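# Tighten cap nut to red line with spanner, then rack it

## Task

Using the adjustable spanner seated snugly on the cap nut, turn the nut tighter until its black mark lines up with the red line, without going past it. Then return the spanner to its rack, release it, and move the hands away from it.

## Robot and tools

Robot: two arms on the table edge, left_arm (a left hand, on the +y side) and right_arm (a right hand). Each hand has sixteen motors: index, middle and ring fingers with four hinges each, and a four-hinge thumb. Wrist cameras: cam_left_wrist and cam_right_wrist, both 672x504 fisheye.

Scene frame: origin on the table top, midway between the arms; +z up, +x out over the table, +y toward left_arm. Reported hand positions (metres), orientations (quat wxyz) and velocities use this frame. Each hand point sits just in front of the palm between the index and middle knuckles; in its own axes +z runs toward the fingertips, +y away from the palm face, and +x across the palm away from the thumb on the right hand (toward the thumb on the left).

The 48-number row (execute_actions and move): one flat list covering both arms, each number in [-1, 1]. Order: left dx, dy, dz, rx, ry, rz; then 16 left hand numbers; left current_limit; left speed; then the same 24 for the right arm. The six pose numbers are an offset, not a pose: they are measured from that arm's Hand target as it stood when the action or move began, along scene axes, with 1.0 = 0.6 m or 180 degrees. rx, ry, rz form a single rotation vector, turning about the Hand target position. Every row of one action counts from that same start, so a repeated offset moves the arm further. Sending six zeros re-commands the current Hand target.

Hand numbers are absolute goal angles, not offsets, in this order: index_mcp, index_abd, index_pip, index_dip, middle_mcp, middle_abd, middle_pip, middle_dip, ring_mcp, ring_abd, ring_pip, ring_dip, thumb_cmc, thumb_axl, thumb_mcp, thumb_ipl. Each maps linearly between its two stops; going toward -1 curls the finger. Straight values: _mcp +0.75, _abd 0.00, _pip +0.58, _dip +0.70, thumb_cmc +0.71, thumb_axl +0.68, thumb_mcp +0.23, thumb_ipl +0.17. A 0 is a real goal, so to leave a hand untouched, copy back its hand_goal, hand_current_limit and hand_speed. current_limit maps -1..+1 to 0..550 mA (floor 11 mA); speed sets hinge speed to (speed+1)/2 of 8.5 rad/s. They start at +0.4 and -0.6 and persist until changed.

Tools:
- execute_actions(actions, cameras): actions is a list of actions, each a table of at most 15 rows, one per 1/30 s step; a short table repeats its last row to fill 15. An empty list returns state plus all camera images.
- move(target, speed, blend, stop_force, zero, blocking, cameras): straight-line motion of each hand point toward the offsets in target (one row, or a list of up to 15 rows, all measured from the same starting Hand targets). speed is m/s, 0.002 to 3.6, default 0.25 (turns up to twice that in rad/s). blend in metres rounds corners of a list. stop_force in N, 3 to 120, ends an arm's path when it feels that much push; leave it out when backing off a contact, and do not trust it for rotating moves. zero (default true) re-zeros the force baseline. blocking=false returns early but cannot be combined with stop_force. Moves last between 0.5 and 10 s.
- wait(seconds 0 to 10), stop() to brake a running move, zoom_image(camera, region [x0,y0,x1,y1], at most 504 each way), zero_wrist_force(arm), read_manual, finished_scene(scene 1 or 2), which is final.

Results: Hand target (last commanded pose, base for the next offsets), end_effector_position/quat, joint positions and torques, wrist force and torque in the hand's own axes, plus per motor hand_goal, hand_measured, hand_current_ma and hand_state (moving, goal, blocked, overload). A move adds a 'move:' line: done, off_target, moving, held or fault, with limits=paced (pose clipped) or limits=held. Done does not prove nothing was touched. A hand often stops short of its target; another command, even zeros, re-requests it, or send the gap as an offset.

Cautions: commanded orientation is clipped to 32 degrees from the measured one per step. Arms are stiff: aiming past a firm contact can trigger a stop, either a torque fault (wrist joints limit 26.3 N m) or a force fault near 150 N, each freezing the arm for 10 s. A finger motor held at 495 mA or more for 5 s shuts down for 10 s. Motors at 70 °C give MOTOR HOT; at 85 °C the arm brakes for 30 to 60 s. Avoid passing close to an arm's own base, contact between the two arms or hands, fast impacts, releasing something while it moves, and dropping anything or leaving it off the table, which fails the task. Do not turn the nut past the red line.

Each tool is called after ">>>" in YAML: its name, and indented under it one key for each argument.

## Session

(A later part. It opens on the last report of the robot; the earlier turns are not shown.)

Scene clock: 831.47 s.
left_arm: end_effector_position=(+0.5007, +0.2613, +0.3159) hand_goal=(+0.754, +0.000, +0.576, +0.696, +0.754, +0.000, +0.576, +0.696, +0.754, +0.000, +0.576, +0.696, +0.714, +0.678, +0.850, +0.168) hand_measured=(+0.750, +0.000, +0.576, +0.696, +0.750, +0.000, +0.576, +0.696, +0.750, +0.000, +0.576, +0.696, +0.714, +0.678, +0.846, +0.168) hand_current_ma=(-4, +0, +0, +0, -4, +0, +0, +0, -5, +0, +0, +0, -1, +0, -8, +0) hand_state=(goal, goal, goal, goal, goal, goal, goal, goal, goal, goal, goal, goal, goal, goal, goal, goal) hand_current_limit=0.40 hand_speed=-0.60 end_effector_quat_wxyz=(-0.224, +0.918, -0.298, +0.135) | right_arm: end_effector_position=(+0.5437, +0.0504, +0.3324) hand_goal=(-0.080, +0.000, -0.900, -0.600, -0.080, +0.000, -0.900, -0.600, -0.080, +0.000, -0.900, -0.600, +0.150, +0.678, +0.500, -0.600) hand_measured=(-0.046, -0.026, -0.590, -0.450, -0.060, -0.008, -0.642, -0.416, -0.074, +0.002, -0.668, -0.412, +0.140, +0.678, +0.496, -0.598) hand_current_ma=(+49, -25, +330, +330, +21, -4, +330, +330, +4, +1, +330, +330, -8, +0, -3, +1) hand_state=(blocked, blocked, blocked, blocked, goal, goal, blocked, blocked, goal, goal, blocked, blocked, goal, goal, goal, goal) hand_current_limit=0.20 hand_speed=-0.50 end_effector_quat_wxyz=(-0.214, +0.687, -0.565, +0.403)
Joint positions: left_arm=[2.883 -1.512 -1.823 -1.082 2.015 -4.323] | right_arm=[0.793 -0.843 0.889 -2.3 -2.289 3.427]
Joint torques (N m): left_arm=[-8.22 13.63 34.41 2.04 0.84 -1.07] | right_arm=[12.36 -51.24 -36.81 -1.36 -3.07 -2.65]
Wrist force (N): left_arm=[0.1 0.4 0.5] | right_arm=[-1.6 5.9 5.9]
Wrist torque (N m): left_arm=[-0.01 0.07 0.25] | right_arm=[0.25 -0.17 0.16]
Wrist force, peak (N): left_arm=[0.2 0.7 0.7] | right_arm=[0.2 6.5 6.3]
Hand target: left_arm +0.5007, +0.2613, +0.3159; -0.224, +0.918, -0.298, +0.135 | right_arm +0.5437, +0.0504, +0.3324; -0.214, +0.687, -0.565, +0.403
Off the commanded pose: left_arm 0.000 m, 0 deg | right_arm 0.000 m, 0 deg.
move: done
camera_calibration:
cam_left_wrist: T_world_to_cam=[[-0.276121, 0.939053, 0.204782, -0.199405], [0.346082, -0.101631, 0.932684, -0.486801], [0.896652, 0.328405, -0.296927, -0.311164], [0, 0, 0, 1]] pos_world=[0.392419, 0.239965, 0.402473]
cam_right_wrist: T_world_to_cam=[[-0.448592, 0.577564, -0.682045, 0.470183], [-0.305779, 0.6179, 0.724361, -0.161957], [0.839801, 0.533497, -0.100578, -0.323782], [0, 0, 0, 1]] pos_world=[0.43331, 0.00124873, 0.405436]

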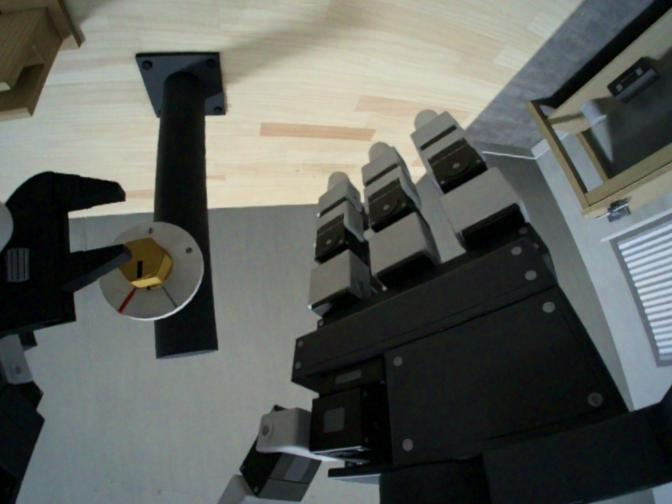

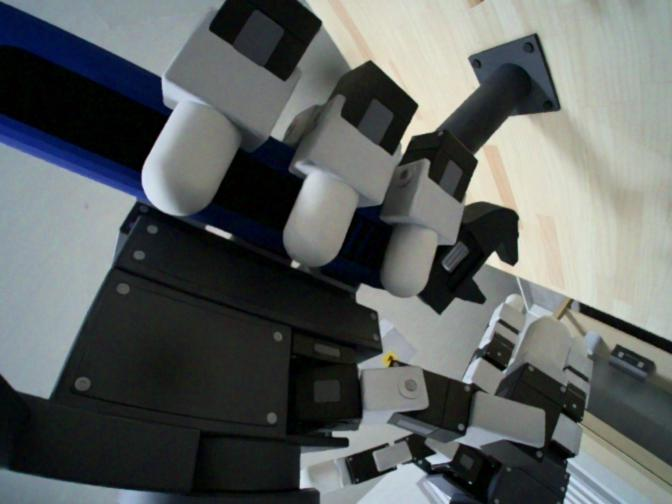

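>>> execute_actions:
  actions:
    - [[0,0,0,0,0,0,0.754,0,0.576,0.696,0.754,0,0.576,0.696,0.754,0,0.576,0.696,0.714,0.678,0.85,0.168,0.4,-0.6,0,0,0,0,0,0,-0.08,0,-0.90,-0.60,-0.08,0,-0.90,-0.60,-0.08,0,-0.90,-0.60,0.12,0.678,0.10,-0.48,0.3,-0.7]]
    - [[0,0,0,0,0,0,0.754,0,0.576,0.696,0.754,0,0.576,0.696,0.754,0,0.576,0.696,0.714,0.678,0.85,0.168,0.4,-0.6,0,0,0,0,0,0,-0.08,0,-0.90,-0.60,-0.08,0,-0.90,-0.60,-0.08,0,-0.90,-0.60,0.11,0.678,-0.06,-0.49,0.4,-0.8]]
    - [[0,0,0,0,0,0,0.754,0,0.576,0.696,0.754,0,0.576,0.696,0.754,0,0.576,0.696,0.714,0.678,0.85,0.168,0.4,-0.6,0,0,0,0,0,0,-0.08,0,-0.90,-0.60,-0.08,0,-0.90,-0.60,-0.08,0,-0.90,-0.60,0.05,0.678,-0.08,-0.51,0.5,-0.85]]
    - [[0,0,0,0,0,0,0.754,0,0.576,0.696,0.754,0,0.576,0.696,0.754,0,0.576,0.696,0.714,0.678,0.85,0.168,0.4,-0.6,0,0,0,0,0,0,-0.08,0,-0.90,-0.60,-0.08,0,-0.90,-0.60,-0.08,0,-0.90,-0.60,0.0,0.678,-0.08,-0.53,0.5,-0.85]]
    - [[0,0,0,0,0,0,0.754,0,0.576,0.696,0.754,0,0.576,0.696,0.754,0,0.576,0.696,0.714,0.678,0.85,0.168,0.4,-0.6,0,0,0,0,0,0,-0.08,0,-0.90,-0.60,-0.08,0,-0.90,-0.60,-0.08,0,-0.90,-0.60,-0.05,0.678,-0.07,-0.55,0.5,-0.85]]
    - [[0,0,0,0,0,0,0.754,0,0.576,0.696,0.754,0,0.576,0.696,0.754,0,0.576,0.696,0.714,0.678,0.85,0.168,0.4,-0.6,0,0,0,0,0,0,-0.08,0,-0.90,-0.60,-0.08,0,-0.90,-0.60,-0.08,0,-0.90,-0.60,-0.05,0.678,0.2,-0.6,0.2,-0.5]]
    - [[0,0,0,0,0,0,0.754,0,0.576,0.696,0.754,0,0.576,0.696,0.754,0,0.576,0.696,0.714,0.678,0.85,0.168,0.4,-0.6,0,0,0,0,0,0,-0.08,0,-0.90,-0.60,-0.08,0,-0.90,-0.60,-0.08,0,-0.90,-0.60,0.15,0.678,0.5,-0.6,0.2,-0.5]]
  cameras: ["cam_left_wrist","cam_right_wrist"]

>>> zoom_image:
  camera: "cam_left_wrist"
  region: [0, 150, 170, 300]

>>> zoom_image:
  camera: "cam_right_wrist"
  region: [400, 180, 540, 320]

Scene clock: 836.30 s.
left_arm: end_effector_position=(+0.5007, +0.2613, +0.3159) hand_goal=(+0.754, +0.000, +0.576, +0.696, +0.754, +0.000, +0.576, +0.696, +0.754, +0.000, +0.576, +0.696, +0.714, +0.678, +0.850, +0.168) hand_measured=(+0.750, +0.000, +0.576, +0.696, +0.750, +0.000, +0.576, +0.696, +0.750, +0.000, +0.576, +0.696, +0.714, +0.678, +0.846, +0.168) hand_current_ma=(-4, +0, +0, +0, -4, +0, +0, +0, -5, +0, +0, +0, -1, +0, -8, +0) hand_state=(goal, goal, goal, goal, goal, goal, goal, goal, goal, goal, goal, goal, goal, goal, goal, goal) hand_current_limit=0.40 hand_speed=-0.60 end_effector_quat_wxyz=(-0.224, +0.918, -0.298, +0.135) | right_arm: end_effector_position=(+0.5437, +0.0504, +0.3324) hand_goal=(-0.080, +0.000, -0.900, -0.600, -0.080, +0.000, -0.900, -0.600, -0.080, +0.000, -0.900, -0.600, +0.150, +0.678, +0.500, -0.600) hand_measured=(-0.044, -0.026, -0.590, -0.450, -0.060, -0.008, -0.642, -0.416, -0.072, +0.002, -0.668, -0.412, +0.140, +0.680, +0.494, -0.598) hand_current_ma=(+56, -25, +330, +330, +24, -4, +330, +330, +4, +1, +330, +330, -7, +1, -5, +1) hand_state=(blocked, blocked, blocked, blocked, blocked, goal, blocked, blocked, goal, goal, blocked, blocked, goal, goal, goal, goal) hand_current_limit=0.20 hand_speed=-0.50 end_effector_quat_wxyz=(-0.214, +0.687, -0.565, +0.403)
Joint positions: left_arm=[2.883 -1.512 -1.823 -1.082 2.015 -4.323] | right_arm=[0.793 -0.843 0.889 -2.3 -2.289 3.427]
Joint torques (N m): left_arm=[-7.84 14.66 34.36 2.02 0.83 -1.12] | right_arm=[11.18 -51.24 -36.73 -1.84 -2.2 1.36]
Wrist force (N): left_arm=[0.1 0.6 0.2] | right_arm=[-1.5 5.9 6.1]
Wrist torque (N m): left_arm=[0.04 0.07 0.23] | right_arm=[0.25 -0.18 0.17]
Wrist force, peak (N): left_arm=[0.0 0.6 0.7] | right_arm=[-1.6 6.0 6.6]
Hand target: left_arm +0.5007, +0.2613, +0.3159; -0.224, +0.918, -0.298, +0.135 | right_arm +0.5437, +0.0504, +0.3324; -0.214, +0.687, -0.565, +0.403
Off the commanded pose: left_arm 0.000 m, 0 deg | right_arm 0.000 m, 0 deg.
camera_calibration:
cam_left_wrist: T_world_to_cam=[[-0.276121, 0.939053, 0.204782, -0.199405], [0.346082, -0.101631, 0.932684, -0.486801], [0.896652, 0.328405, -0.296927, -0.311164], [0, 0, 0, 1]] pos_world=[0.392419, 0.239965, 0.402473]
cam_right_wrist: T_world_to_cam=[[-0.448682, 0.577441, -0.682089, 0.470251], [-0.305693, 0.618024, 0.724291, -0.1621], [0.839783, 0.533487, -0.100777, -0.323737], [0, 0, 0, 1]] pos_world=[0.43331, 0.00134908, 0.405536]

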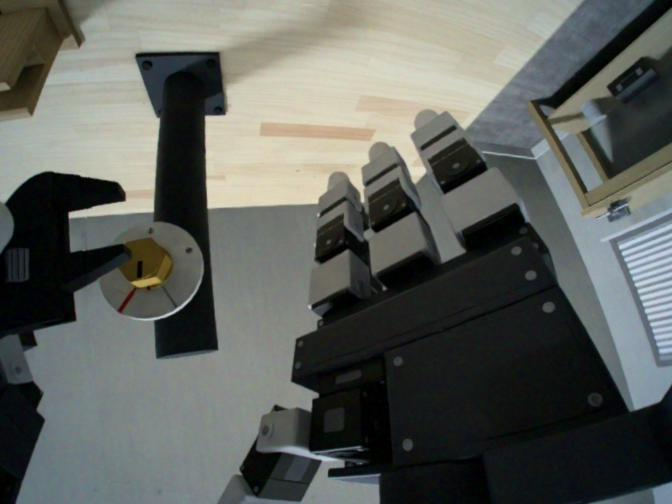

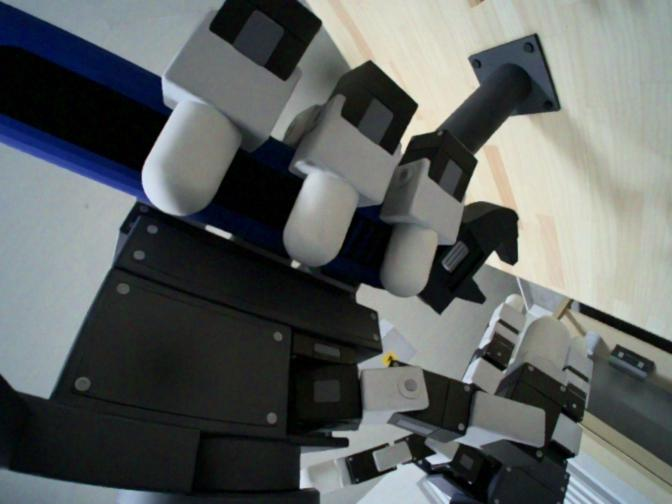

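Scaled by 2.965 from the camera's 672x504 image, which has a finer 960x720 frame.

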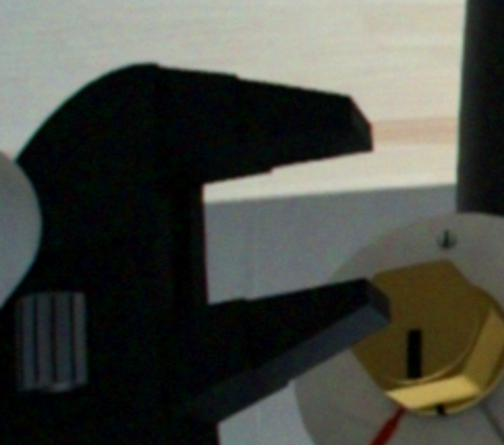

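Scaled by 3.600 from the camera's 672x504 image, which has a finer 960x720 frame.

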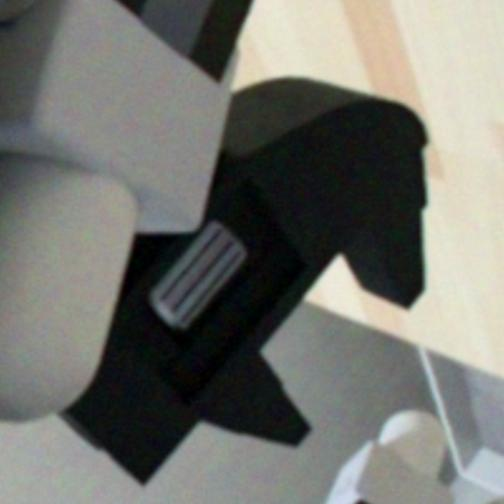

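>>> zoom_image:
  camera: "cam_left_wrist"
  region: [50, 180, 140, 270]

>>> execute_actions:
  actions:
    - [[0,0,0,0,0,0,0.754,0,0.576,0.696,0.754,0,0.576,0.696,0.754,0,0.576,0.696,0.714,0.678,0.85,0.168,0.4,-0.6,0,0,0,0,0,0,-0.08,0,-0.90,-0.60,-0.08,0,-0.90,-0.60,-0.08,0,-0.90,-0.60,0.12,0.678,0.10,-0.48,0.3,-0.7]]
    - [[0,0,0,0,0,0,0.754,0,0.576,0.696,0.754,0,0.576,0.696,0.754,0,0.576,0.696,0.714,0.678,0.85,0.168,0.4,-0.6,0,0,0,0,0,0,-0.08,0,-0.90,-0.60,-0.08,0,-0.90,-0.60,-0.08,0,-0.90,-0.60,0.11,0.678,-0.06,-0.49,0.4,-0.8]]
    - [[0,0,0,0,0,0,0.754,0,0.576,0.696,0.754,0,0.576,0.696,0.754,0,0.576,0.696,0.714,0.678,0.85,0.168,0.4,-0.6,0,0,0,0,0,0,-0.08,0,-0.90,-0.60,-0.08,0,-0.90,-0.60,-0.08,0,-0.90,-0.60,0.05,0.678,-0.09,-0.51,0.6,-0.85]]
    - [[0,0,0,0,0,0,0.754,0,0.576,0.696,0.754,0,0.576,0.696,0.754,0,0.576,0.696,0.714,0.678,0.85,0.168,0.4,-0.6,0,0,0,0,0,0,-0.08,0,-0.90,-0.60,-0.08,0,-0.90,-0.60,-0.08,0,-0.90,-0.60,0.0,0.678,-0.1,-0.53,0.6,-0.85]]
    - [[0,0,0,0,0,0,0.754,0,0.576,0.696,0.754,0,0.576,0.696,0.754,0,0.576,0.696,0.714,0.678,0.85,0.168,0.4,-0.6,0,0,0,0,0,0,-0.08,0,-0.90,-0.60,-0.08,0,-0.90,-0.60,-0.08,0,-0.90,-0.60,-0.05,0.678,-0.1,-0.55,0.6,-0.85]]
    - [[0,0,0,0,0,0,0.754,0,0.576,0.696,0.754,0,0.576,0.696,0.754,0,0.576,0.696,0.714,0.678,0.85,0.168,0.4,-0.6,0,0,0,0,0,0,-0.08,0,-0.90,-0.60,-0.08,0,-0.90,-0.60,-0.08,0,-0.90,-0.60,-0.05,0.678,0.2,-0.6,0.2,-0.5]]
    - [[0,0,0,0,0,0,0.754,0,0.576,0.696,0.754,0,0.576,0.696,0.754,0,0.576,0.696,0.714,0.678,0.85,0.168,0.4,-0.6,0,0,0,0,0,0,-0.08,0,-0.90,-0.60,-0.08,0,-0.90,-0.60,-0.08,0,-0.90,-0.60,0.15,0.678,0.5,-0.6,0.2,-0.5]]
  cameras: ["cam_left_wrist","cam_right_wrist"]

>>> zoom_image:
  camera: "cam_left_wrist"
  region: [50, 180, 140, 270]

>>> zoom_image:
  camera: "cam_right_wrist"
  region: [400, 180, 540, 320]

Scaled by 5.600 from the camera's 672x504 image, which has a finer 960x720 frame.

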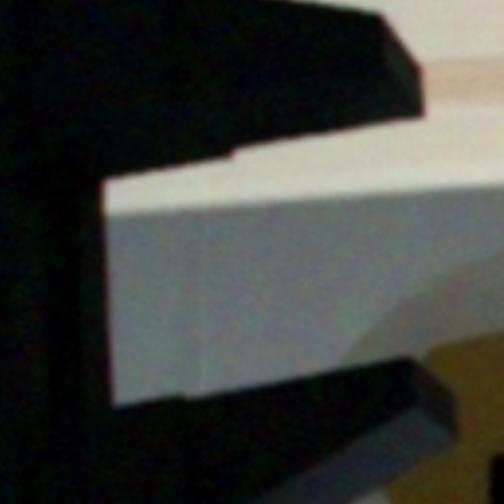

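Scene clock: 841.27 s.
left_arm: end_effector_position=(+0.5007, +0.2613, +0.3159) hand_goal=(+0.754, +0.000, +0.576, +0.696, +0.754, +0.000, +0.576, +0.696, +0.754, +0.000, +0.576, +0.696, +0.714, +0.678, +0.850, +0.168) hand_measured=(+0.750, +0.000, +0.576, +0.696, +0.750, +0.000, +0.576, +0.696, +0.750, +0.000, +0.576, +0.696, +0.714, +0.678, +0.846, +0.168) hand_current_ma=(-4, +0, +0, +0, -4, +0, +0, +0, -5, +0, +0, +0, -1, +0, -8, +0) hand_state=(goal, goal, goal, goal, goal, goal, goal, goal, goal, goal, goal, goal, goal, goal, goal, goal) hand_current_limit=0.40 hand_speed=-0.60 end_effector_quat_wxyz=(-0.224, +0.918, -0.298, +0.135) | right_arm: end_effector_position=(+0.5437, +0.0504, +0.3324) hand_goal=(-0.080, +0.000, -0.900, -0.600, -0.080, +0.000, -0.900, -0.600, -0.080, +0.000, -0.900, -0.600, +0.150, +0.678, +0.500, -0.600) hand_measured=(-0.042, -0.026, -0.590, -0.452, -0.058, -0.008, -0.642, -0.416, -0.072, +0.002, -0.668, -0.412, +0.140, +0.680, +0.494, -0.598) hand_current_ma=(+59, -25, +330, +330, +27, -4, +330, +330, +6, +1, +330, +330, -7, +1, -5, +1) hand_state=(blocked, blocked, blocked, blocked, blocked, goal, blocked, blocked, goal, goal, blocked, blocked, goal, goal, goal, goal) hand_current_limit=0.20 hand_speed=-0.50 end_effector_quat_wxyz=(-0.214, +0.687, -0.565, +0.403)
Joint positions: left_arm=[2.883 -1.512 -1.823 -1.082 2.015 -4.323] | right_arm=[0.793 -0.843 0.889 -2.3 -2.289 3.427]
Joint torques (N m): left_arm=[-7.81 14.75 33.82 2.11 0.73 -1.23] | right_arm=[8.71 -51.63 -36.47 -2.38 -1.51 1.42]
Wrist force (N): left_arm=[0.3 0.4 0.3] | right_arm=[-1.5 5.9 6.1]
Wrist torque (N m): left_arm=[0.02 0.04 0.26] | right_arm=[0.23 -0.18 0.17]
Wrist force, peak (N): left_arm=[0.1 0.6 0.8] | right_arm=[-1.5 6.2 6.5]
Hand target: left_arm +0.5007, +0.2613, +0.3159; -0.224, +0.918, -0.298, +0.135 | right_arm +0.5437, +0.0504, +0.3324; -0.214, +0.687, -0.565, +0.403
Off the commanded pose: left_arm 0.000 m, 0 deg | right_arm 0.000 m, 0 deg.
camera_calibration:
cam_left_wrist: T_world_to_cam=[[-0.276121, 0.939053, 0.204782, -0.199405], [0.346082, -0.101631, 0.932684, -0.486801], [0.896652, 0.328405, -0.296927, -0.311164], [0, 0, 0, 1]] pos_world=[0.392419, 0.239965, 0.402473]
cam_right_wrist: T_world_to_cam=[[-0.448682, 0.577441, -0.682089, 0.470251], [-0.305693, 0.618024, 0.724291, -0.1621], [0.839783, 0.533487, -0.100777, -0.323737], [0, 0, 0, 1]] pos_world=[0.43331, 0.00134908, 0.405536]

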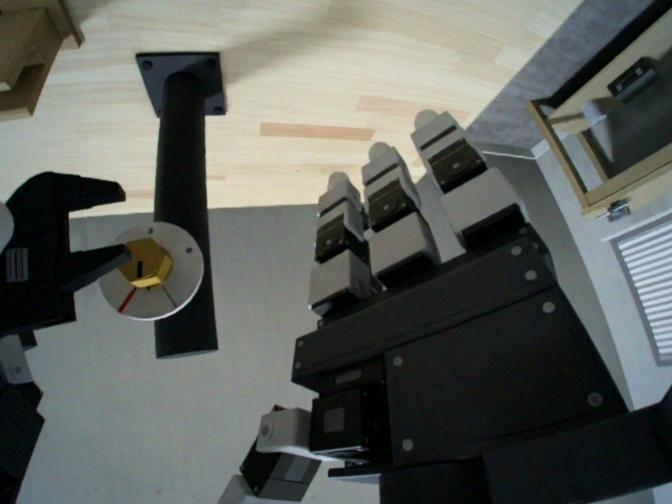

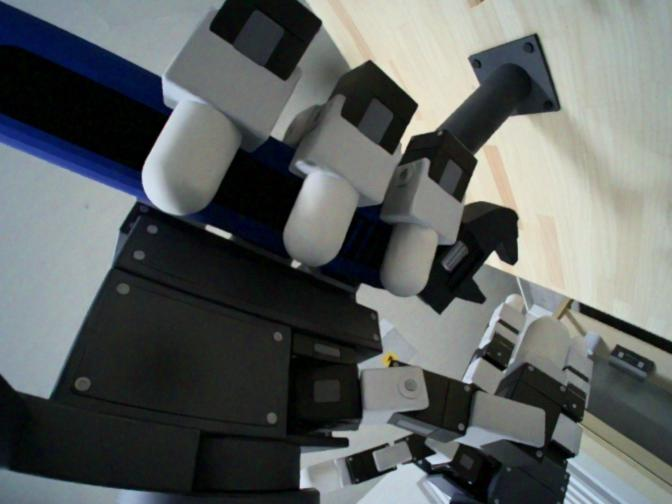

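Scaled by 5.600 from the camera's 672x504 image, which has a finer 960x720 frame.

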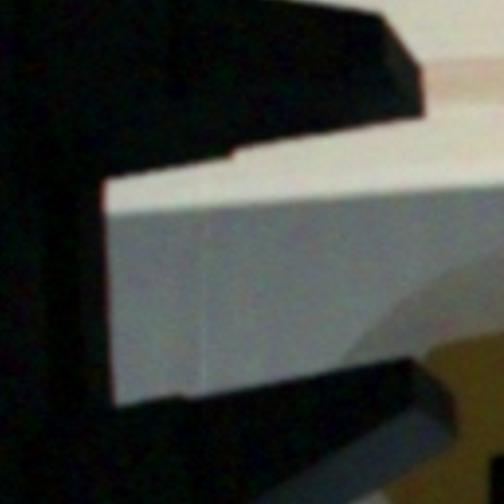

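Scaled by 3.600 from the camera's 672x504 image, which has a finer 960x720 frame.

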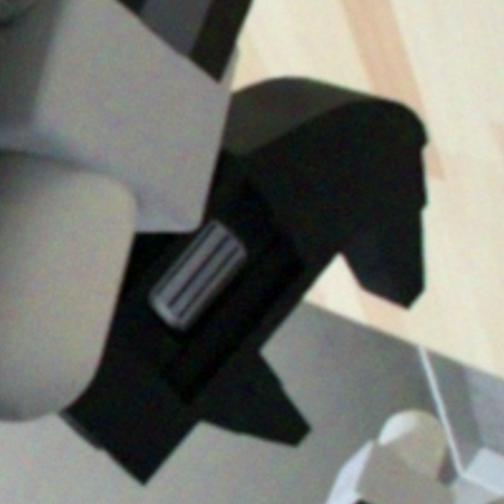

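>>> zoom_image:
  camera: "cam_left_wrist"
  region: [0, 240, 40, 290]

Scaled by 10.080 from the camera's 672x504 image, which has a finer 960x720 frame.

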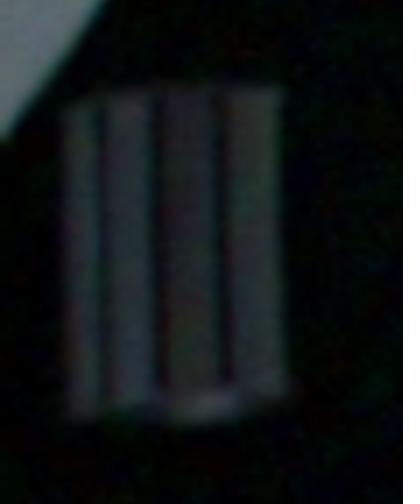

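>>> execute_actions:
  actions:
    - [[0,0,0,0,0,0,0.754,0,0.576,0.696,0.754,0,0.576,0.696,0.754,0,0.576,0.696,0.714,0.678,0.85,0.168,0.4,-0.6,0,0,0,0,0,0,-0.08,0,-0.90,-0.60,-0.08,0,-0.90,-0.60,-0.08,0,-0.90,-0.60,0.15,0.678,0.10,-0.42,0.3,-0.7]]
    - [[0,0,0,0,0,0,0.754,0,0.576,0.696,0.754,0,0.576,0.696,0.754,0,0.576,0.696,0.714,0.678,0.85,0.168,0.4,-0.6,0,0,0,0,0,0,-0.08,0,-0.90,-0.60,-0.08,0,-0.90,-0.60,-0.08,0,-0.90,-0.60,0.145,0.678,-0.08,-0.43,0.4,-0.8]]
  cameras: ["cam_left_wrist","cam_right_wrist"]

>>> zoom_image:
  camera: "cam_left_wrist"
  region: [0, 220, 70, 300]

>>> zoom_image:
  camera: "cam_right_wrist"
  region: [400, 180, 540, 320]

Scene clock: 846.13 s.
left_arm: end_effector_position=(+0.5007, +0.2613, +0.3159) hand_goal=(+0.754, +0.000, +0.576, +0.696, +0.754, +0.000, +0.576, +0.696, +0.754, +0.000, +0.576, +0.696, +0.714, +0.678, +0.850, +0.168) hand_measured=(+0.750, +0.000, +0.576, +0.696, +0.750, +0.000, +0.576, +0.696, +0.750, +0.000, +0.576, +0.696, +0.714, +0.678, +0.846, +0.168) hand_current_ma=(-4, +0, +0, +0, -4, +0, +0, +0, -5, +0, +0, +0, -1, +0, -8, +0) hand_state=(goal, goal, goal, goal, goal, goal, goal, goal, goal, goal, goal, goal, goal, goal, goal, goal) hand_current_limit=0.40 hand_speed=-0.60 end_effector_quat_wxyz=(-0.224, +0.918, -0.298, +0.135) | right_arm: end_effector_position=(+0.5437, +0.0504, +0.3324) hand_goal=(-0.080, +0.000, -0.900, -0.600, -0.080, +0.000, -0.900, -0.600, -0.080, +0.000, -0.900, -0.600, +0.146, +0.678, -0.080, -0.430) hand_measured=(-0.042, -0.026, -0.590, -0.452, -0.058, -0.008, -0.642, -0.416, -0.072, +0.002, -0.668, -0.412, +0.140, +0.680, -0.012, -0.416) hand_current_ma=(+60, -25, +385, +385, +27, -4, +385, +385, +6, +1, +385, +385, -3, +0, +208, +17) hand_state=(blocked, blocked, blocked, blocked, blocked, goal, blocked, blocked, goal, goal, blocked, blocked, goal, goal, blocked, goal) hand_current_limit=0.40 hand_speed=-0.80 end_effector_quat_wxyz=(-0.214, +0.687, -0.565, +0.403)
Joint positions: left_arm=[2.883 -1.512 -1.823 -1.082 2.015 -4.323] | right_arm=[0.793 -0.843 0.889 -2.3 -2.289 3.427]
Joint torques (N m): left_arm=[-7.69 14.36 34.48 2 0.66 -1.24] | right_arm=[7.27 -52.58 -36.21 -3.04 -1.51 1.29]
Wrist force (N): left_arm=[0.0 0.6 0.5] | right_arm=[-1.5 5.7 6.4]
Wrist torque (N m): left_arm=[0.02 0.08 0.23] | right_arm=[0.18 -0.20 0.17]
Wrist force, peak (N): left_arm=[0.0 0.8 0.6] | right_arm=[-1.5 6.0 6.6]
Hand target: left_arm +0.5007, +0.2613, +0.3159; -0.224, +0.918, -0.298, +0.135 | right_arm +0.5437, +0.0504, +0.3324; -0.214, +0.687, -0.565, +0.403
Off the commanded pose: left_arm 0.000 m, 0 deg | right_arm 0.000 m, 0 deg.
camera_calibration:
cam_left_wrist: T_world_to_cam=[[-0.276121, 0.939053, 0.204782, -0.199405], [0.346082, -0.101631, 0.932684, -0.486801], [0.896652, 0.328405, -0.296927, -0.311164], [0, 0, 0, 1]] pos_world=[0.392419, 0.239965, 0.402473]
cam_right_wrist: T_world_to_cam=[[-0.448682, 0.577441, -0.682089, 0.470251], [-0.305693, 0.618024, 0.724291, -0.1621], [0.839783, 0.533487, -0.100777, -0.323737], [0, 0, 0, 1]] pos_world=[0.43331, 0.00134908, 0.405536]

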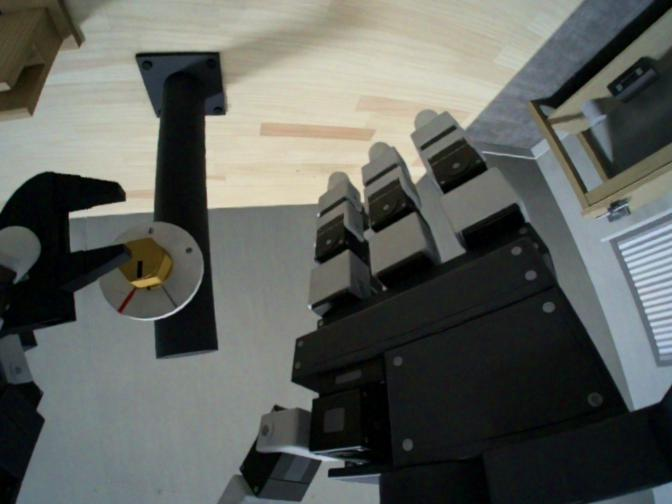

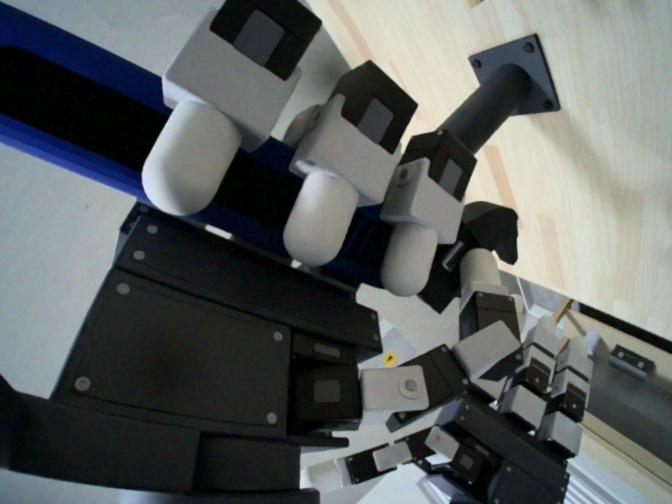

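Scaled by 6.300 from the camera's 672x504 image, which has a finer 960x720 frame.

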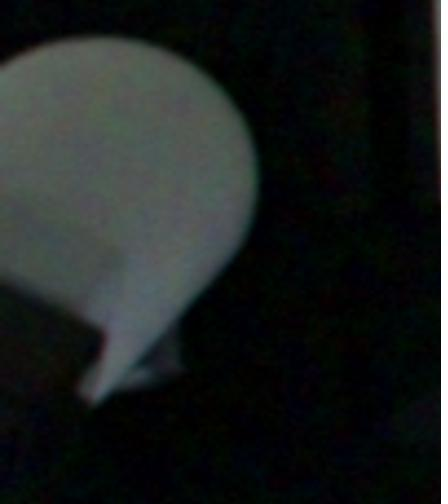

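Scaled by 3.600 from the camera's 672x504 image, which has a finer 960x720 frame.

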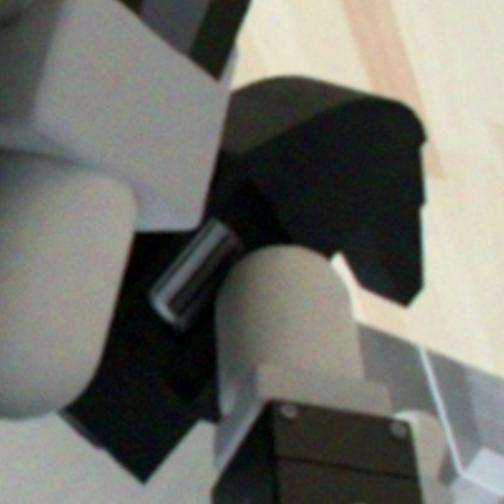

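>>> execute_actions:
  actions:
    - [[0,0,0,0,0,0,0.754,0,0.576,0.696,0.754,0,0.576,0.696,0.754,0,0.576,0.696,0.714,0.678,0.85,0.168,0.4,-0.6,0,0,0,0,0,0,-0.08,0,-0.90,-0.60,-0.08,0,-0.90,-0.60,-0.08,0,-0.90,-0.60,0.11,0.678,-0.1,-0.45,0.5,-0.85]]
  cameras: ["cam_left_wrist","cam_right_wrist"]

>>> zoom_image:
  camera: "cam_left_wrist"
  region: [0, 220, 70, 300]

>>> zoom_image:
  camera: "cam_right_wrist"
  region: [430, 220, 500, 290]

>>> execute_actions:
  actions:
    - [[0,0,0,0,0,0,0.754,0,0.576,0.696,0.754,0,0.576,0.696,0.754,0,0.576,0.696,0.714,0.678,0.85,0.168,0.4,-0.6,0,0,0,0,0,0,-0.08,0,-0.90,-0.60,-0.08,0,-0.90,-0.60,-0.08,0,-0.90,-0.60,0.075,0.678,-0.1,-0.48,0.5,-0.85]]
  cameras: ["cam_left_wrist","cam_right_wrist"]

>>> zoom_image:
  camera: "cam_right_wrist"
  region: [430, 220, 500, 290]

Scene clock: 848.53 s.
left_arm: end_effector_position=(+0.5007, +0.2613, +0.3159) hand_goal=(+0.754, +0.000, +0.576, +0.696, +0.754, +0.000, +0.576, +0.696, +0.754, +0.000, +0.576, +0.696, +0.714, +0.678, +0.850, +0.168) hand_measured=(+0.750, +0.000, +0.576, +0.696, +0.750, +0.000, +0.576, +0.696, +0.750, +0.000, +0.576, +0.696, +0.714, +0.678, +0.846, +0.168) hand_current_ma=(-4, +0, +0, +0, -4, +0, +0, +0, -5, +0, +0, +0, -1, +0, -8, +0) hand_state=(goal, goal, goal, goal, goal, goal, goal, goal, goal, goal, goal, goal, goal, goal, goal, goal) hand_current_limit=0.40 hand_speed=-0.60 end_effector_quat_wxyz=(-0.224, +0.918, -0.298, +0.135) | right_arm: end_effector_position=(+0.5437, +0.0504, +0.3324) hand_goal=(-0.080, +0.000, -0.900, -0.600, -0.080, +0.000, -0.900, -0.600, -0.080, +0.000, -0.900, -0.600, +0.110, +0.678, -0.100, -0.450) hand_measured=(-0.042, -0.026, -0.590, -0.452, -0.058, -0.008, -0.642, -0.416, -0.072, +0.002, -0.668, -0.412, +0.132, +0.684, -0.014, -0.416) hand_current_ma=(+61, -25, +413, +413, +27, -4, +413, +413, +6, +1, +412, +413, +25, +4, +299, +72) hand_state=(blocked, blocked, blocked, blocked, blocked, goal, blocked, blocked, goal, goal, blocked, blocked, blocked, goal, blocked, blocked) hand_current_limit=0.50 hand_speed=-0.85 end_effector_quat_wxyz=(-0.214, +0.687, -0.565, +0.403)
Joint positions: left_arm=[2.883 -1.512 -1.823 -1.082 2.015 -4.323] | right_arm=[0.793 -0.843 0.889 -2.3 -2.289 3.427]
Joint torques (N m): left_arm=[-7.04 14.32 34.65 1.87 0.71 -1.28] | right_arm=[6.3 -53.63 -35.55 -3.36 -1.48 1.32]
Wrist force (N): left_arm=[-0.1 0.4 0.6] | right_arm=[-1.6 5.7 6.3]
Wrist torque (N m): left_arm=[-0.01 0.10 0.22] | right_arm=[0.18 -0.19 0.16]
Wrist force, peak (N): left_arm=[0.4 0.5 0.7] | right_arm=[-1.6 6.1 6.5]
Hand target: left_arm +0.5007, +0.2613, +0.3159; -0.224, +0.918, -0.298, +0.135 | right_arm +0.5437, +0.0504, +0.3324; -0.214, +0.687, -0.565, +0.403
Off the commanded pose: left_arm 0.000 m, 0 deg | right_arm 0.000 m, 0 deg.
camera_calibration:
cam_left_wrist: T_world_to_cam=[[-0.276121, 0.939053, 0.204782, -0.199405], [0.346082, -0.101631, 0.932684, -0.486801], [0.896652, 0.328405, -0.296927, -0.311164], [0, 0, 0, 1]] pos_world=[0.392419, 0.239965, 0.402473]
cam_right_wrist: T_world_to_cam=[[-0.448682, 0.577441, -0.682089, 0.470251], [-0.305693, 0.618024, 0.724291, -0.1621], [0.839783, 0.533487, -0.100777, -0.323737], [0, 0, 0, 1]] pos_world=[0.43331, 0.00134908, 0.405536]

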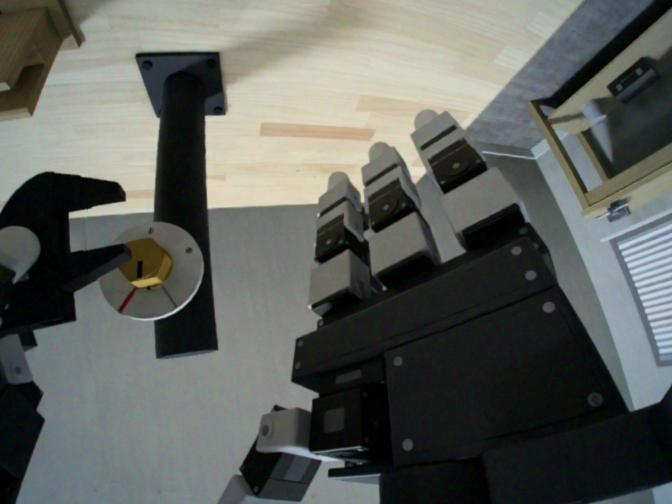

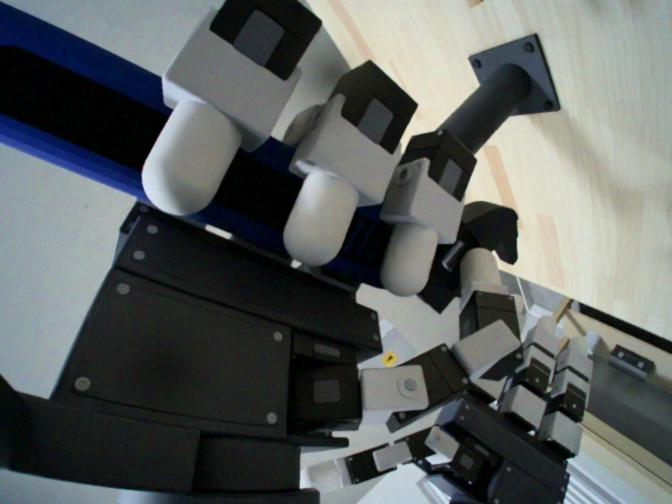

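Scaled by 6.300 from the camera's 672x504 image, which has a finer 960x720 frame.

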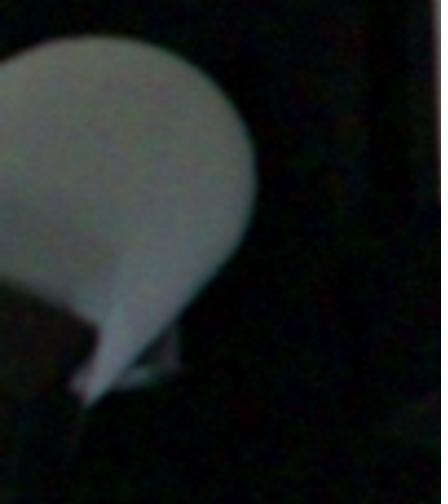

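Scaled by 7.200 from the camera's 672x504 image, which has a finer 960x720 frame.

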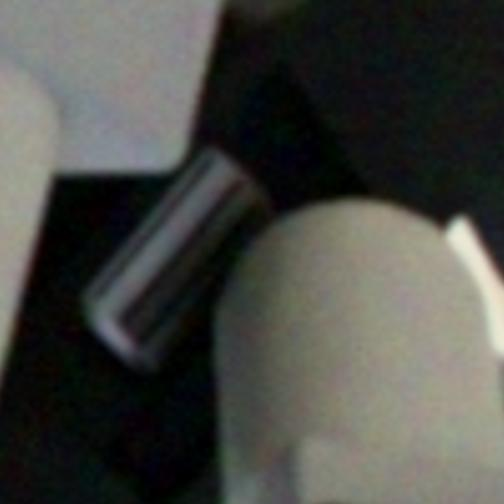

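Scene clock: 849.23 s.
left_arm: end_effector_position=(+0.5007, +0.2613, +0.3159) hand_goal=(+0.754, +0.000, +0.576, +0.696, +0.754, +0.000, +0.576, +0.696, +0.754, +0.000, +0.576, +0.696, +0.714, +0.678, +0.850, +0.168) hand_measured=(+0.750, +0.000, +0.576, +0.696, +0.750, +0.000, +0.576, +0.696, +0.750, +0.000, +0.576, +0.696, +0.714, +0.678, +0.846, +0.168) hand_current_ma=(-4, +0, +0, +0, -4, +0, +0, +0, -5, +0, +0, +0, -1, +0, -8, +0) hand_state=(goal, goal, goal, goal, goal, goal, goal, goal, goal, goal, goal, goal, goal, goal, goal, goal) hand_current_limit=0.40 hand_speed=-0.60 end_effector_quat_wxyz=(-0.224, +0.918, -0.298, +0.135) | right_arm: end_effector_position=(+0.5437, +0.0504, +0.3324) hand_goal=(-0.080, +0.000, -0.900, -0.600, -0.080, +0.000, -0.900, -0.600, -0.080, +0.000, -0.900, -0.600, +0.076, +0.678, -0.100, -0.480) hand_measured=(-0.042, -0.026, -0.590, -0.452, -0.058, -0.008, -0.642, -0.416, -0.072, +0.002, -0.668, -0.412, +0.122, +0.692, -0.014, -0.420) hand_current_ma=(+61, -25, +413, +412, +27, -4, +412, +413, +6, +1, +413, +413, +75, +16, +299, +182) hand_state=(blocked, blocked, blocked, blocked, blocked, goal, blocked, blocked, goal, goal, blocked, blocked, blocked, goal, blocked, blocked) hand_current_limit=0.50 hand_speed=-0.85 end_effector_quat_wxyz=(-0.214, +0.687, -0.565, +0.403)
Joint positions: left_arm=[2.883 -1.512 -1.823 -1.082 2.015 -4.323] | right_arm=[0.793 -0.843 0.889 -2.3 -2.289 3.427]
Joint torques (N m): left_arm=[-7.81 14.31 34.77 1.94 0.67 -1.21] | right_arm=[5.46 -53.61 -35.71 -3.48 -1.55 1.35]
Wrist force (N): left_arm=[0.2 0.2 0.4] | right_arm=[-1.4 5.6 6.1]
Wrist torque (N m): left_arm=[-0.02 0.05 0.26] | right_arm=[0.19 -0.20 0.17]
Wrist force, peak (N): left_arm=[0.2 0.8 0.5] | right_arm=[-1.5 5.9 6.4]
Hand target: left_arm +0.5007, +0.2613, +0.3159; -0.224, +0.918, -0.298, +0.135 | right_arm +0.5437, +0.0504, +0.3324; -0.214, +0.687, -0.565, +0.403
Off the commanded pose: left_arm 0.000 m, 0 deg | right_arm 0.000 m, 0 deg.
camera_calibration:
cam_left_wrist: T_world_to_cam=[[-0.276121, 0.939053, 0.204782, -0.199405], [0.346082, -0.101631, 0.932684, -0.486801], [0.896652, 0.328405, -0.296927, -0.311164], [0, 0, 0, 1]] pos_world=[0.392419, 0.239965, 0.402473]
cam_right_wrist: T_world_to_cam=[[-0.448682, 0.577441, -0.682089, 0.470251], [-0.305693, 0.618024, 0.724291, -0.1621], [0.839783, 0.533487, -0.100777, -0.323737], [0, 0, 0, 1]] pos_world=[0.43331, 0.00134908, 0.405536]

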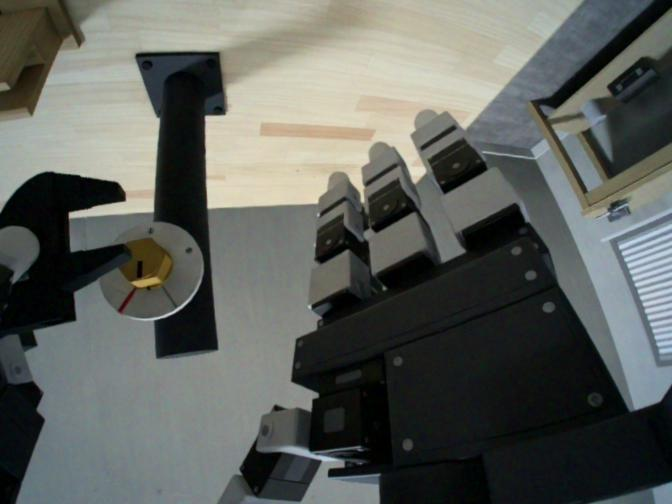

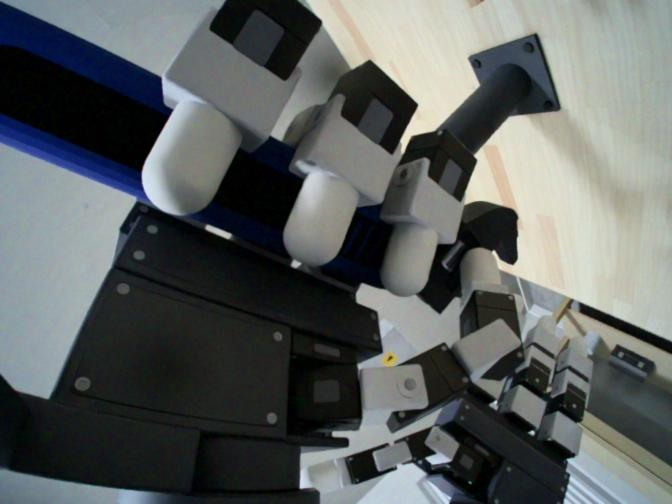

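Scaled by 7.200 from the camera's 672x504 image, which has a finer 960x720 frame.

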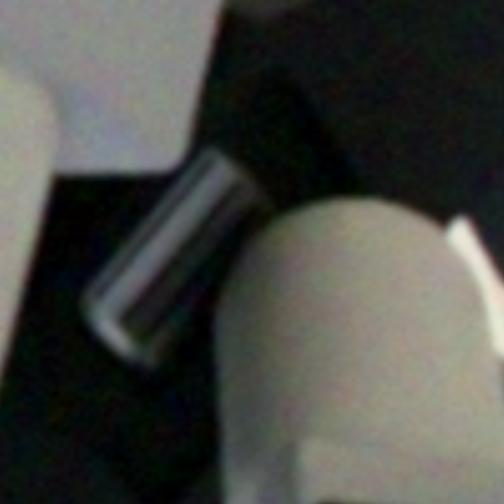

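>>> execute_actions:
  actions:
    - [[0,0,0,0,0,0,0.754,0,0.576,0.696,0.754,0,0.576,0.696,0.754,0,0.576,0.696,0.714,0.678,0.85,0.168,0.4,-0.6,0,0,0,0,0,0,-0.08,0,-0.90,-0.60,-0.08,0,-0.90,-0.60,-0.08,0,-0.90,-0.60,0.02,0.678,-0.1,-0.50,0.5,-0.85]]
  cameras: ["cam_right_wrist"]

>>> zoom_image:
  camera: "cam_right_wrist"
  region: [430, 220, 500, 290]

>>> execute_actions:
  actions:
    - [[0,0,0,0,0,0,0.754,0,0.576,0.696,0.754,0,0.576,0.696,0.754,0,0.576,0.696,0.714,0.678,0.85,0.168,0.4,-0.6,0,0,0,0,0,0,-0.08,0,-0.90,-0.60,-0.08,0,-0.90,-0.60,-0.08,0,-0.90,-0.60,-0.05,0.678,-0.1,-0.53,0.5,-0.85]]
  cameras: ["cam_right_wrist"]

>>> zoom_image:
  camera: "cam_right_wrist"
  region: [430, 220, 500, 290]

Scene clock: 850.37 s.
left_arm: end_effector_position=(+0.5007, +0.2613, +0.3159) hand_goal=(+0.754, +0.000, +0.576, +0.696, +0.754, +0.000, +0.576, +0.696, +0.754, +0.000, +0.576, +0.696, +0.714, +0.678, +0.850, +0.168) hand_measured=(+0.750, +0.000, +0.576, +0.696, +0.750, +0.000, +0.576, +0.696, +0.750, +0.000, +0.576, +0.696, +0.714, +0.678, +0.846, +0.168) hand_current_ma=(-4, +0, +0, +0, -4, +0, +0, +0, -5, +0, +0, +0, -1, +0, -8, +0) hand_state=(goal, goal, goal, goal, goal, goal, goal, goal, goal, goal, goal, goal, goal, goal, goal, goal) hand_current_limit=0.40 hand_speed=-0.60 end_effector_quat_wxyz=(-0.224, +0.918, -0.298, +0.135) | right_arm: end_effector_position=(+0.5437, +0.0504, +0.3324) hand_goal=(-0.080, +0.000, -0.900, -0.600, -0.080, +0.000, -0.900, -0.600, -0.080, +0.000, -0.900, -0.600, +0.020, +0.678, -0.100, -0.500) hand_measured=(-0.042, -0.026, -0.590, -0.452, -0.058, -0.008, -0.642, -0.416, -0.072, +0.002, -0.668, -0.412, +0.100, +0.704, -0.014, -0.424) hand_current_ma=(+61, -25, +412, +413, +27, -4, +413, +413, +6, +1, +413, +413, +186, +43, +299, +262) hand_state=(blocked, blocked, blocked, blocked, blocked, goal, blocked, blocked, goal, goal, blocked, blocked, blocked, blocked, blocked, blocked) hand_current_limit=0.50 hand_speed=-0.85 end_effector_quat_wxyz=(-0.214, +0.687, -0.565, +0.403)
Joint positions: left_arm=[2.883 -1.512 -1.823 -1.082 2.015 -4.323] | right_arm=[0.793 -0.843 0.889 -2.3 -2.289 3.427]
Joint torques (N m): left_arm=[-7.9 14.63 34.45 1.98 0.64 -1.11] | right_arm=[4.89 -54 -36.02 -3.56 -1.57 1.32]
Wrist force (N): left_arm=[0.0 0.5 0.5] | right_arm=[-1.3 5.7 6.4]
Wrist torque (N m): left_arm=[0.01 0.08 0.23] | right_arm=[0.17 -0.23 0.19]
Wrist force, peak (N): left_arm=[0.1 0.6 0.7] | right_arm=[-1.5 6.1 6.3]
Hand target: left_arm +0.5007, +0.2613, +0.3159; -0.224, +0.918, -0.298, +0.135 | right_arm +0.5437, +0.0504, +0.3324; -0.214, +0.687, -0.565, +0.403
Off the commanded pose: left_arm 0.000 m, 0 deg | right_arm 0.000 m, 0 deg.
camera_calibration:
cam_right_wrist: T_world_to_cam=[[-0.448682, 0.577441, -0.682089, 0.470251], [-0.305693, 0.618024, 0.724291, -0.1621], [0.839783, 0.533487, -0.100777, -0.323737], [0, 0, 0, 1]] pos_world=[0.43331, 0.00134908, 0.405536]
Images, in order (width x height): cam_right_wrist 672x504.

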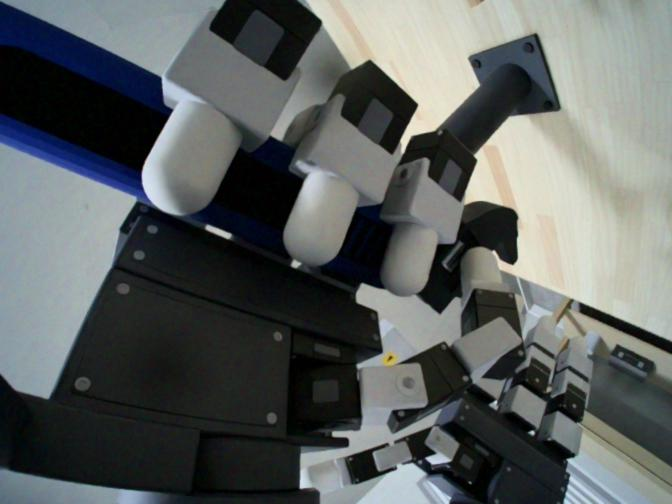

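Scaled by 7.200 from the camera's 672x504 image, which has a finer 960x720 frame.

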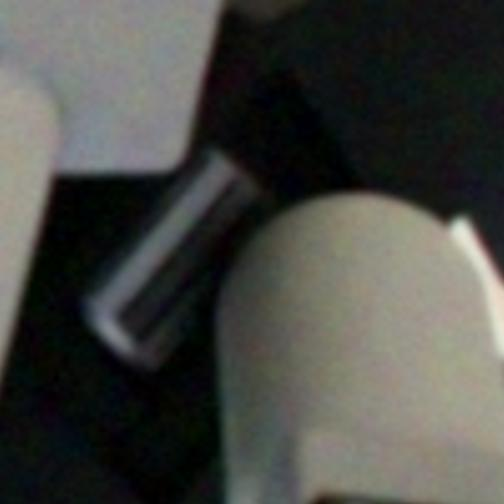

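Scene clock: 851.07 s.
left_arm: end_effector_position=(+0.5007, +0.2613, +0.3159) hand_goal=(+0.754, +0.000, +0.576, +0.696, +0.754, +0.000, +0.576, +0.696, +0.754, +0.000, +0.576, +0.696, +0.714, +0.678, +0.850, +0.168) hand_measured=(+0.750, +0.000, +0.576, +0.696, +0.750, +0.000, +0.576, +0.696, +0.750, +0.000, +0.576, +0.696, +0.714, +0.678, +0.846, +0.168) hand_current_ma=(-4, +0, +0, +0, -4, +0, +0, +0, -5, +0, +0, +0, -1, +0, -8, +0) hand_state=(goal, goal, goal, goal, goal, goal, goal, goal, goal, goal, goal, goal, goal, goal, goal, goal) hand_current_limit=0.40 hand_speed=-0.60 end_effector_quat_wxyz=(-0.224, +0.918, -0.298, +0.135) | right_arm: end_effector_position=(+0.5437, +0.0504, +0.3324) hand_goal=(-0.080, +0.000, -0.900, -0.600, -0.080, +0.000, -0.900, -0.600, -0.080, +0.000, -0.900, -0.600, -0.050, +0.678, -0.100, -0.530) hand_measured=(-0.038, -0.026, -0.590, -0.452, -0.056, -0.008, -0.642, -0.416, -0.070, +0.002, -0.668, -0.412, -0.014, +0.700, -0.024, -0.480) hand_current_ma=(+71, -25, +412, +413, +32, -4, +413, +413, +8, +1, +413, +412, +51, +33, +241, +139) hand_state=(blocked, blocked, blocked, blocked, blocked, goal, blocked, blocked, goal, goal, blocked, blocked, blocked, blocked, blocked, blocked) hand_current_limit=0.50 hand_speed=-0.85 end_effector_quat_wxyz=(-0.214, +0.687, -0.565, +0.403)
Joint positions: left_arm=[2.883 -1.512 -1.823 -1.082 2.015 -4.323] | right_arm=[0.793 -0.843 0.889 -2.3 -2.289 3.427]
Joint torques (N m): left_arm=[-7.78 14.09 34 2.03 0.61 -1.47] | right_arm=[4.14 -54.28 -35.66 -3.62 -1.55 1.4]
Wrist force (N): left_arm=[0.1 0.5 0.3] | right_arm=[-1.8 5.8 6.2]
Wrist torque (N m): left_arm=[0.02 0.07 0.24] | right_arm=[0.20 -0.16 0.15]
Wrist force, peak (N): left_arm=[-0.1 0.4 0.8] | right_arm=[-1.5 6.1 6.5]
Hand target: left_arm +0.5007, +0.2613, +0.3159; -0.224, +0.918, -0.298, +0.135 | right_arm +0.5437, +0.0504, +0.3324; -0.214, +0.687, -0.565, +0.403
Off the commanded pose: left_arm 0.000 m, 0 deg | right_arm 0.000 m, 0 deg.
camera_calibration:
cam_right_wrist: T_world_to_cam=[[-0.448682, 0.577441, -0.682089, 0.470251], [-0.305693, 0.618024, 0.724291, -0.1621], [0.839783, 0.533487, -0.100777, -0.323737], [0, 0, 0, 1]] pos_world=[0.43331, 0.00134908, 0.405536]
Images, in order (width x height): cam_right_wrist 672x504.

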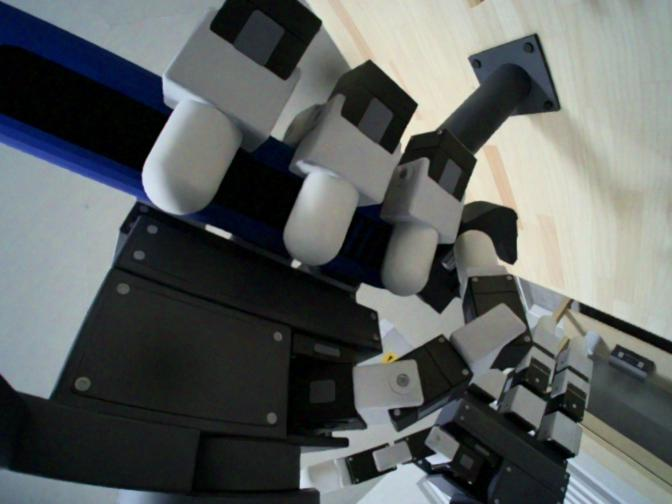

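Scaled by 7.200 from the camera's 672x504 image, which has a finer 960x720 frame.

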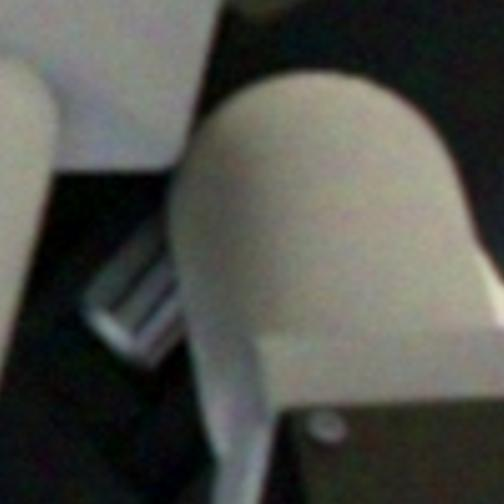

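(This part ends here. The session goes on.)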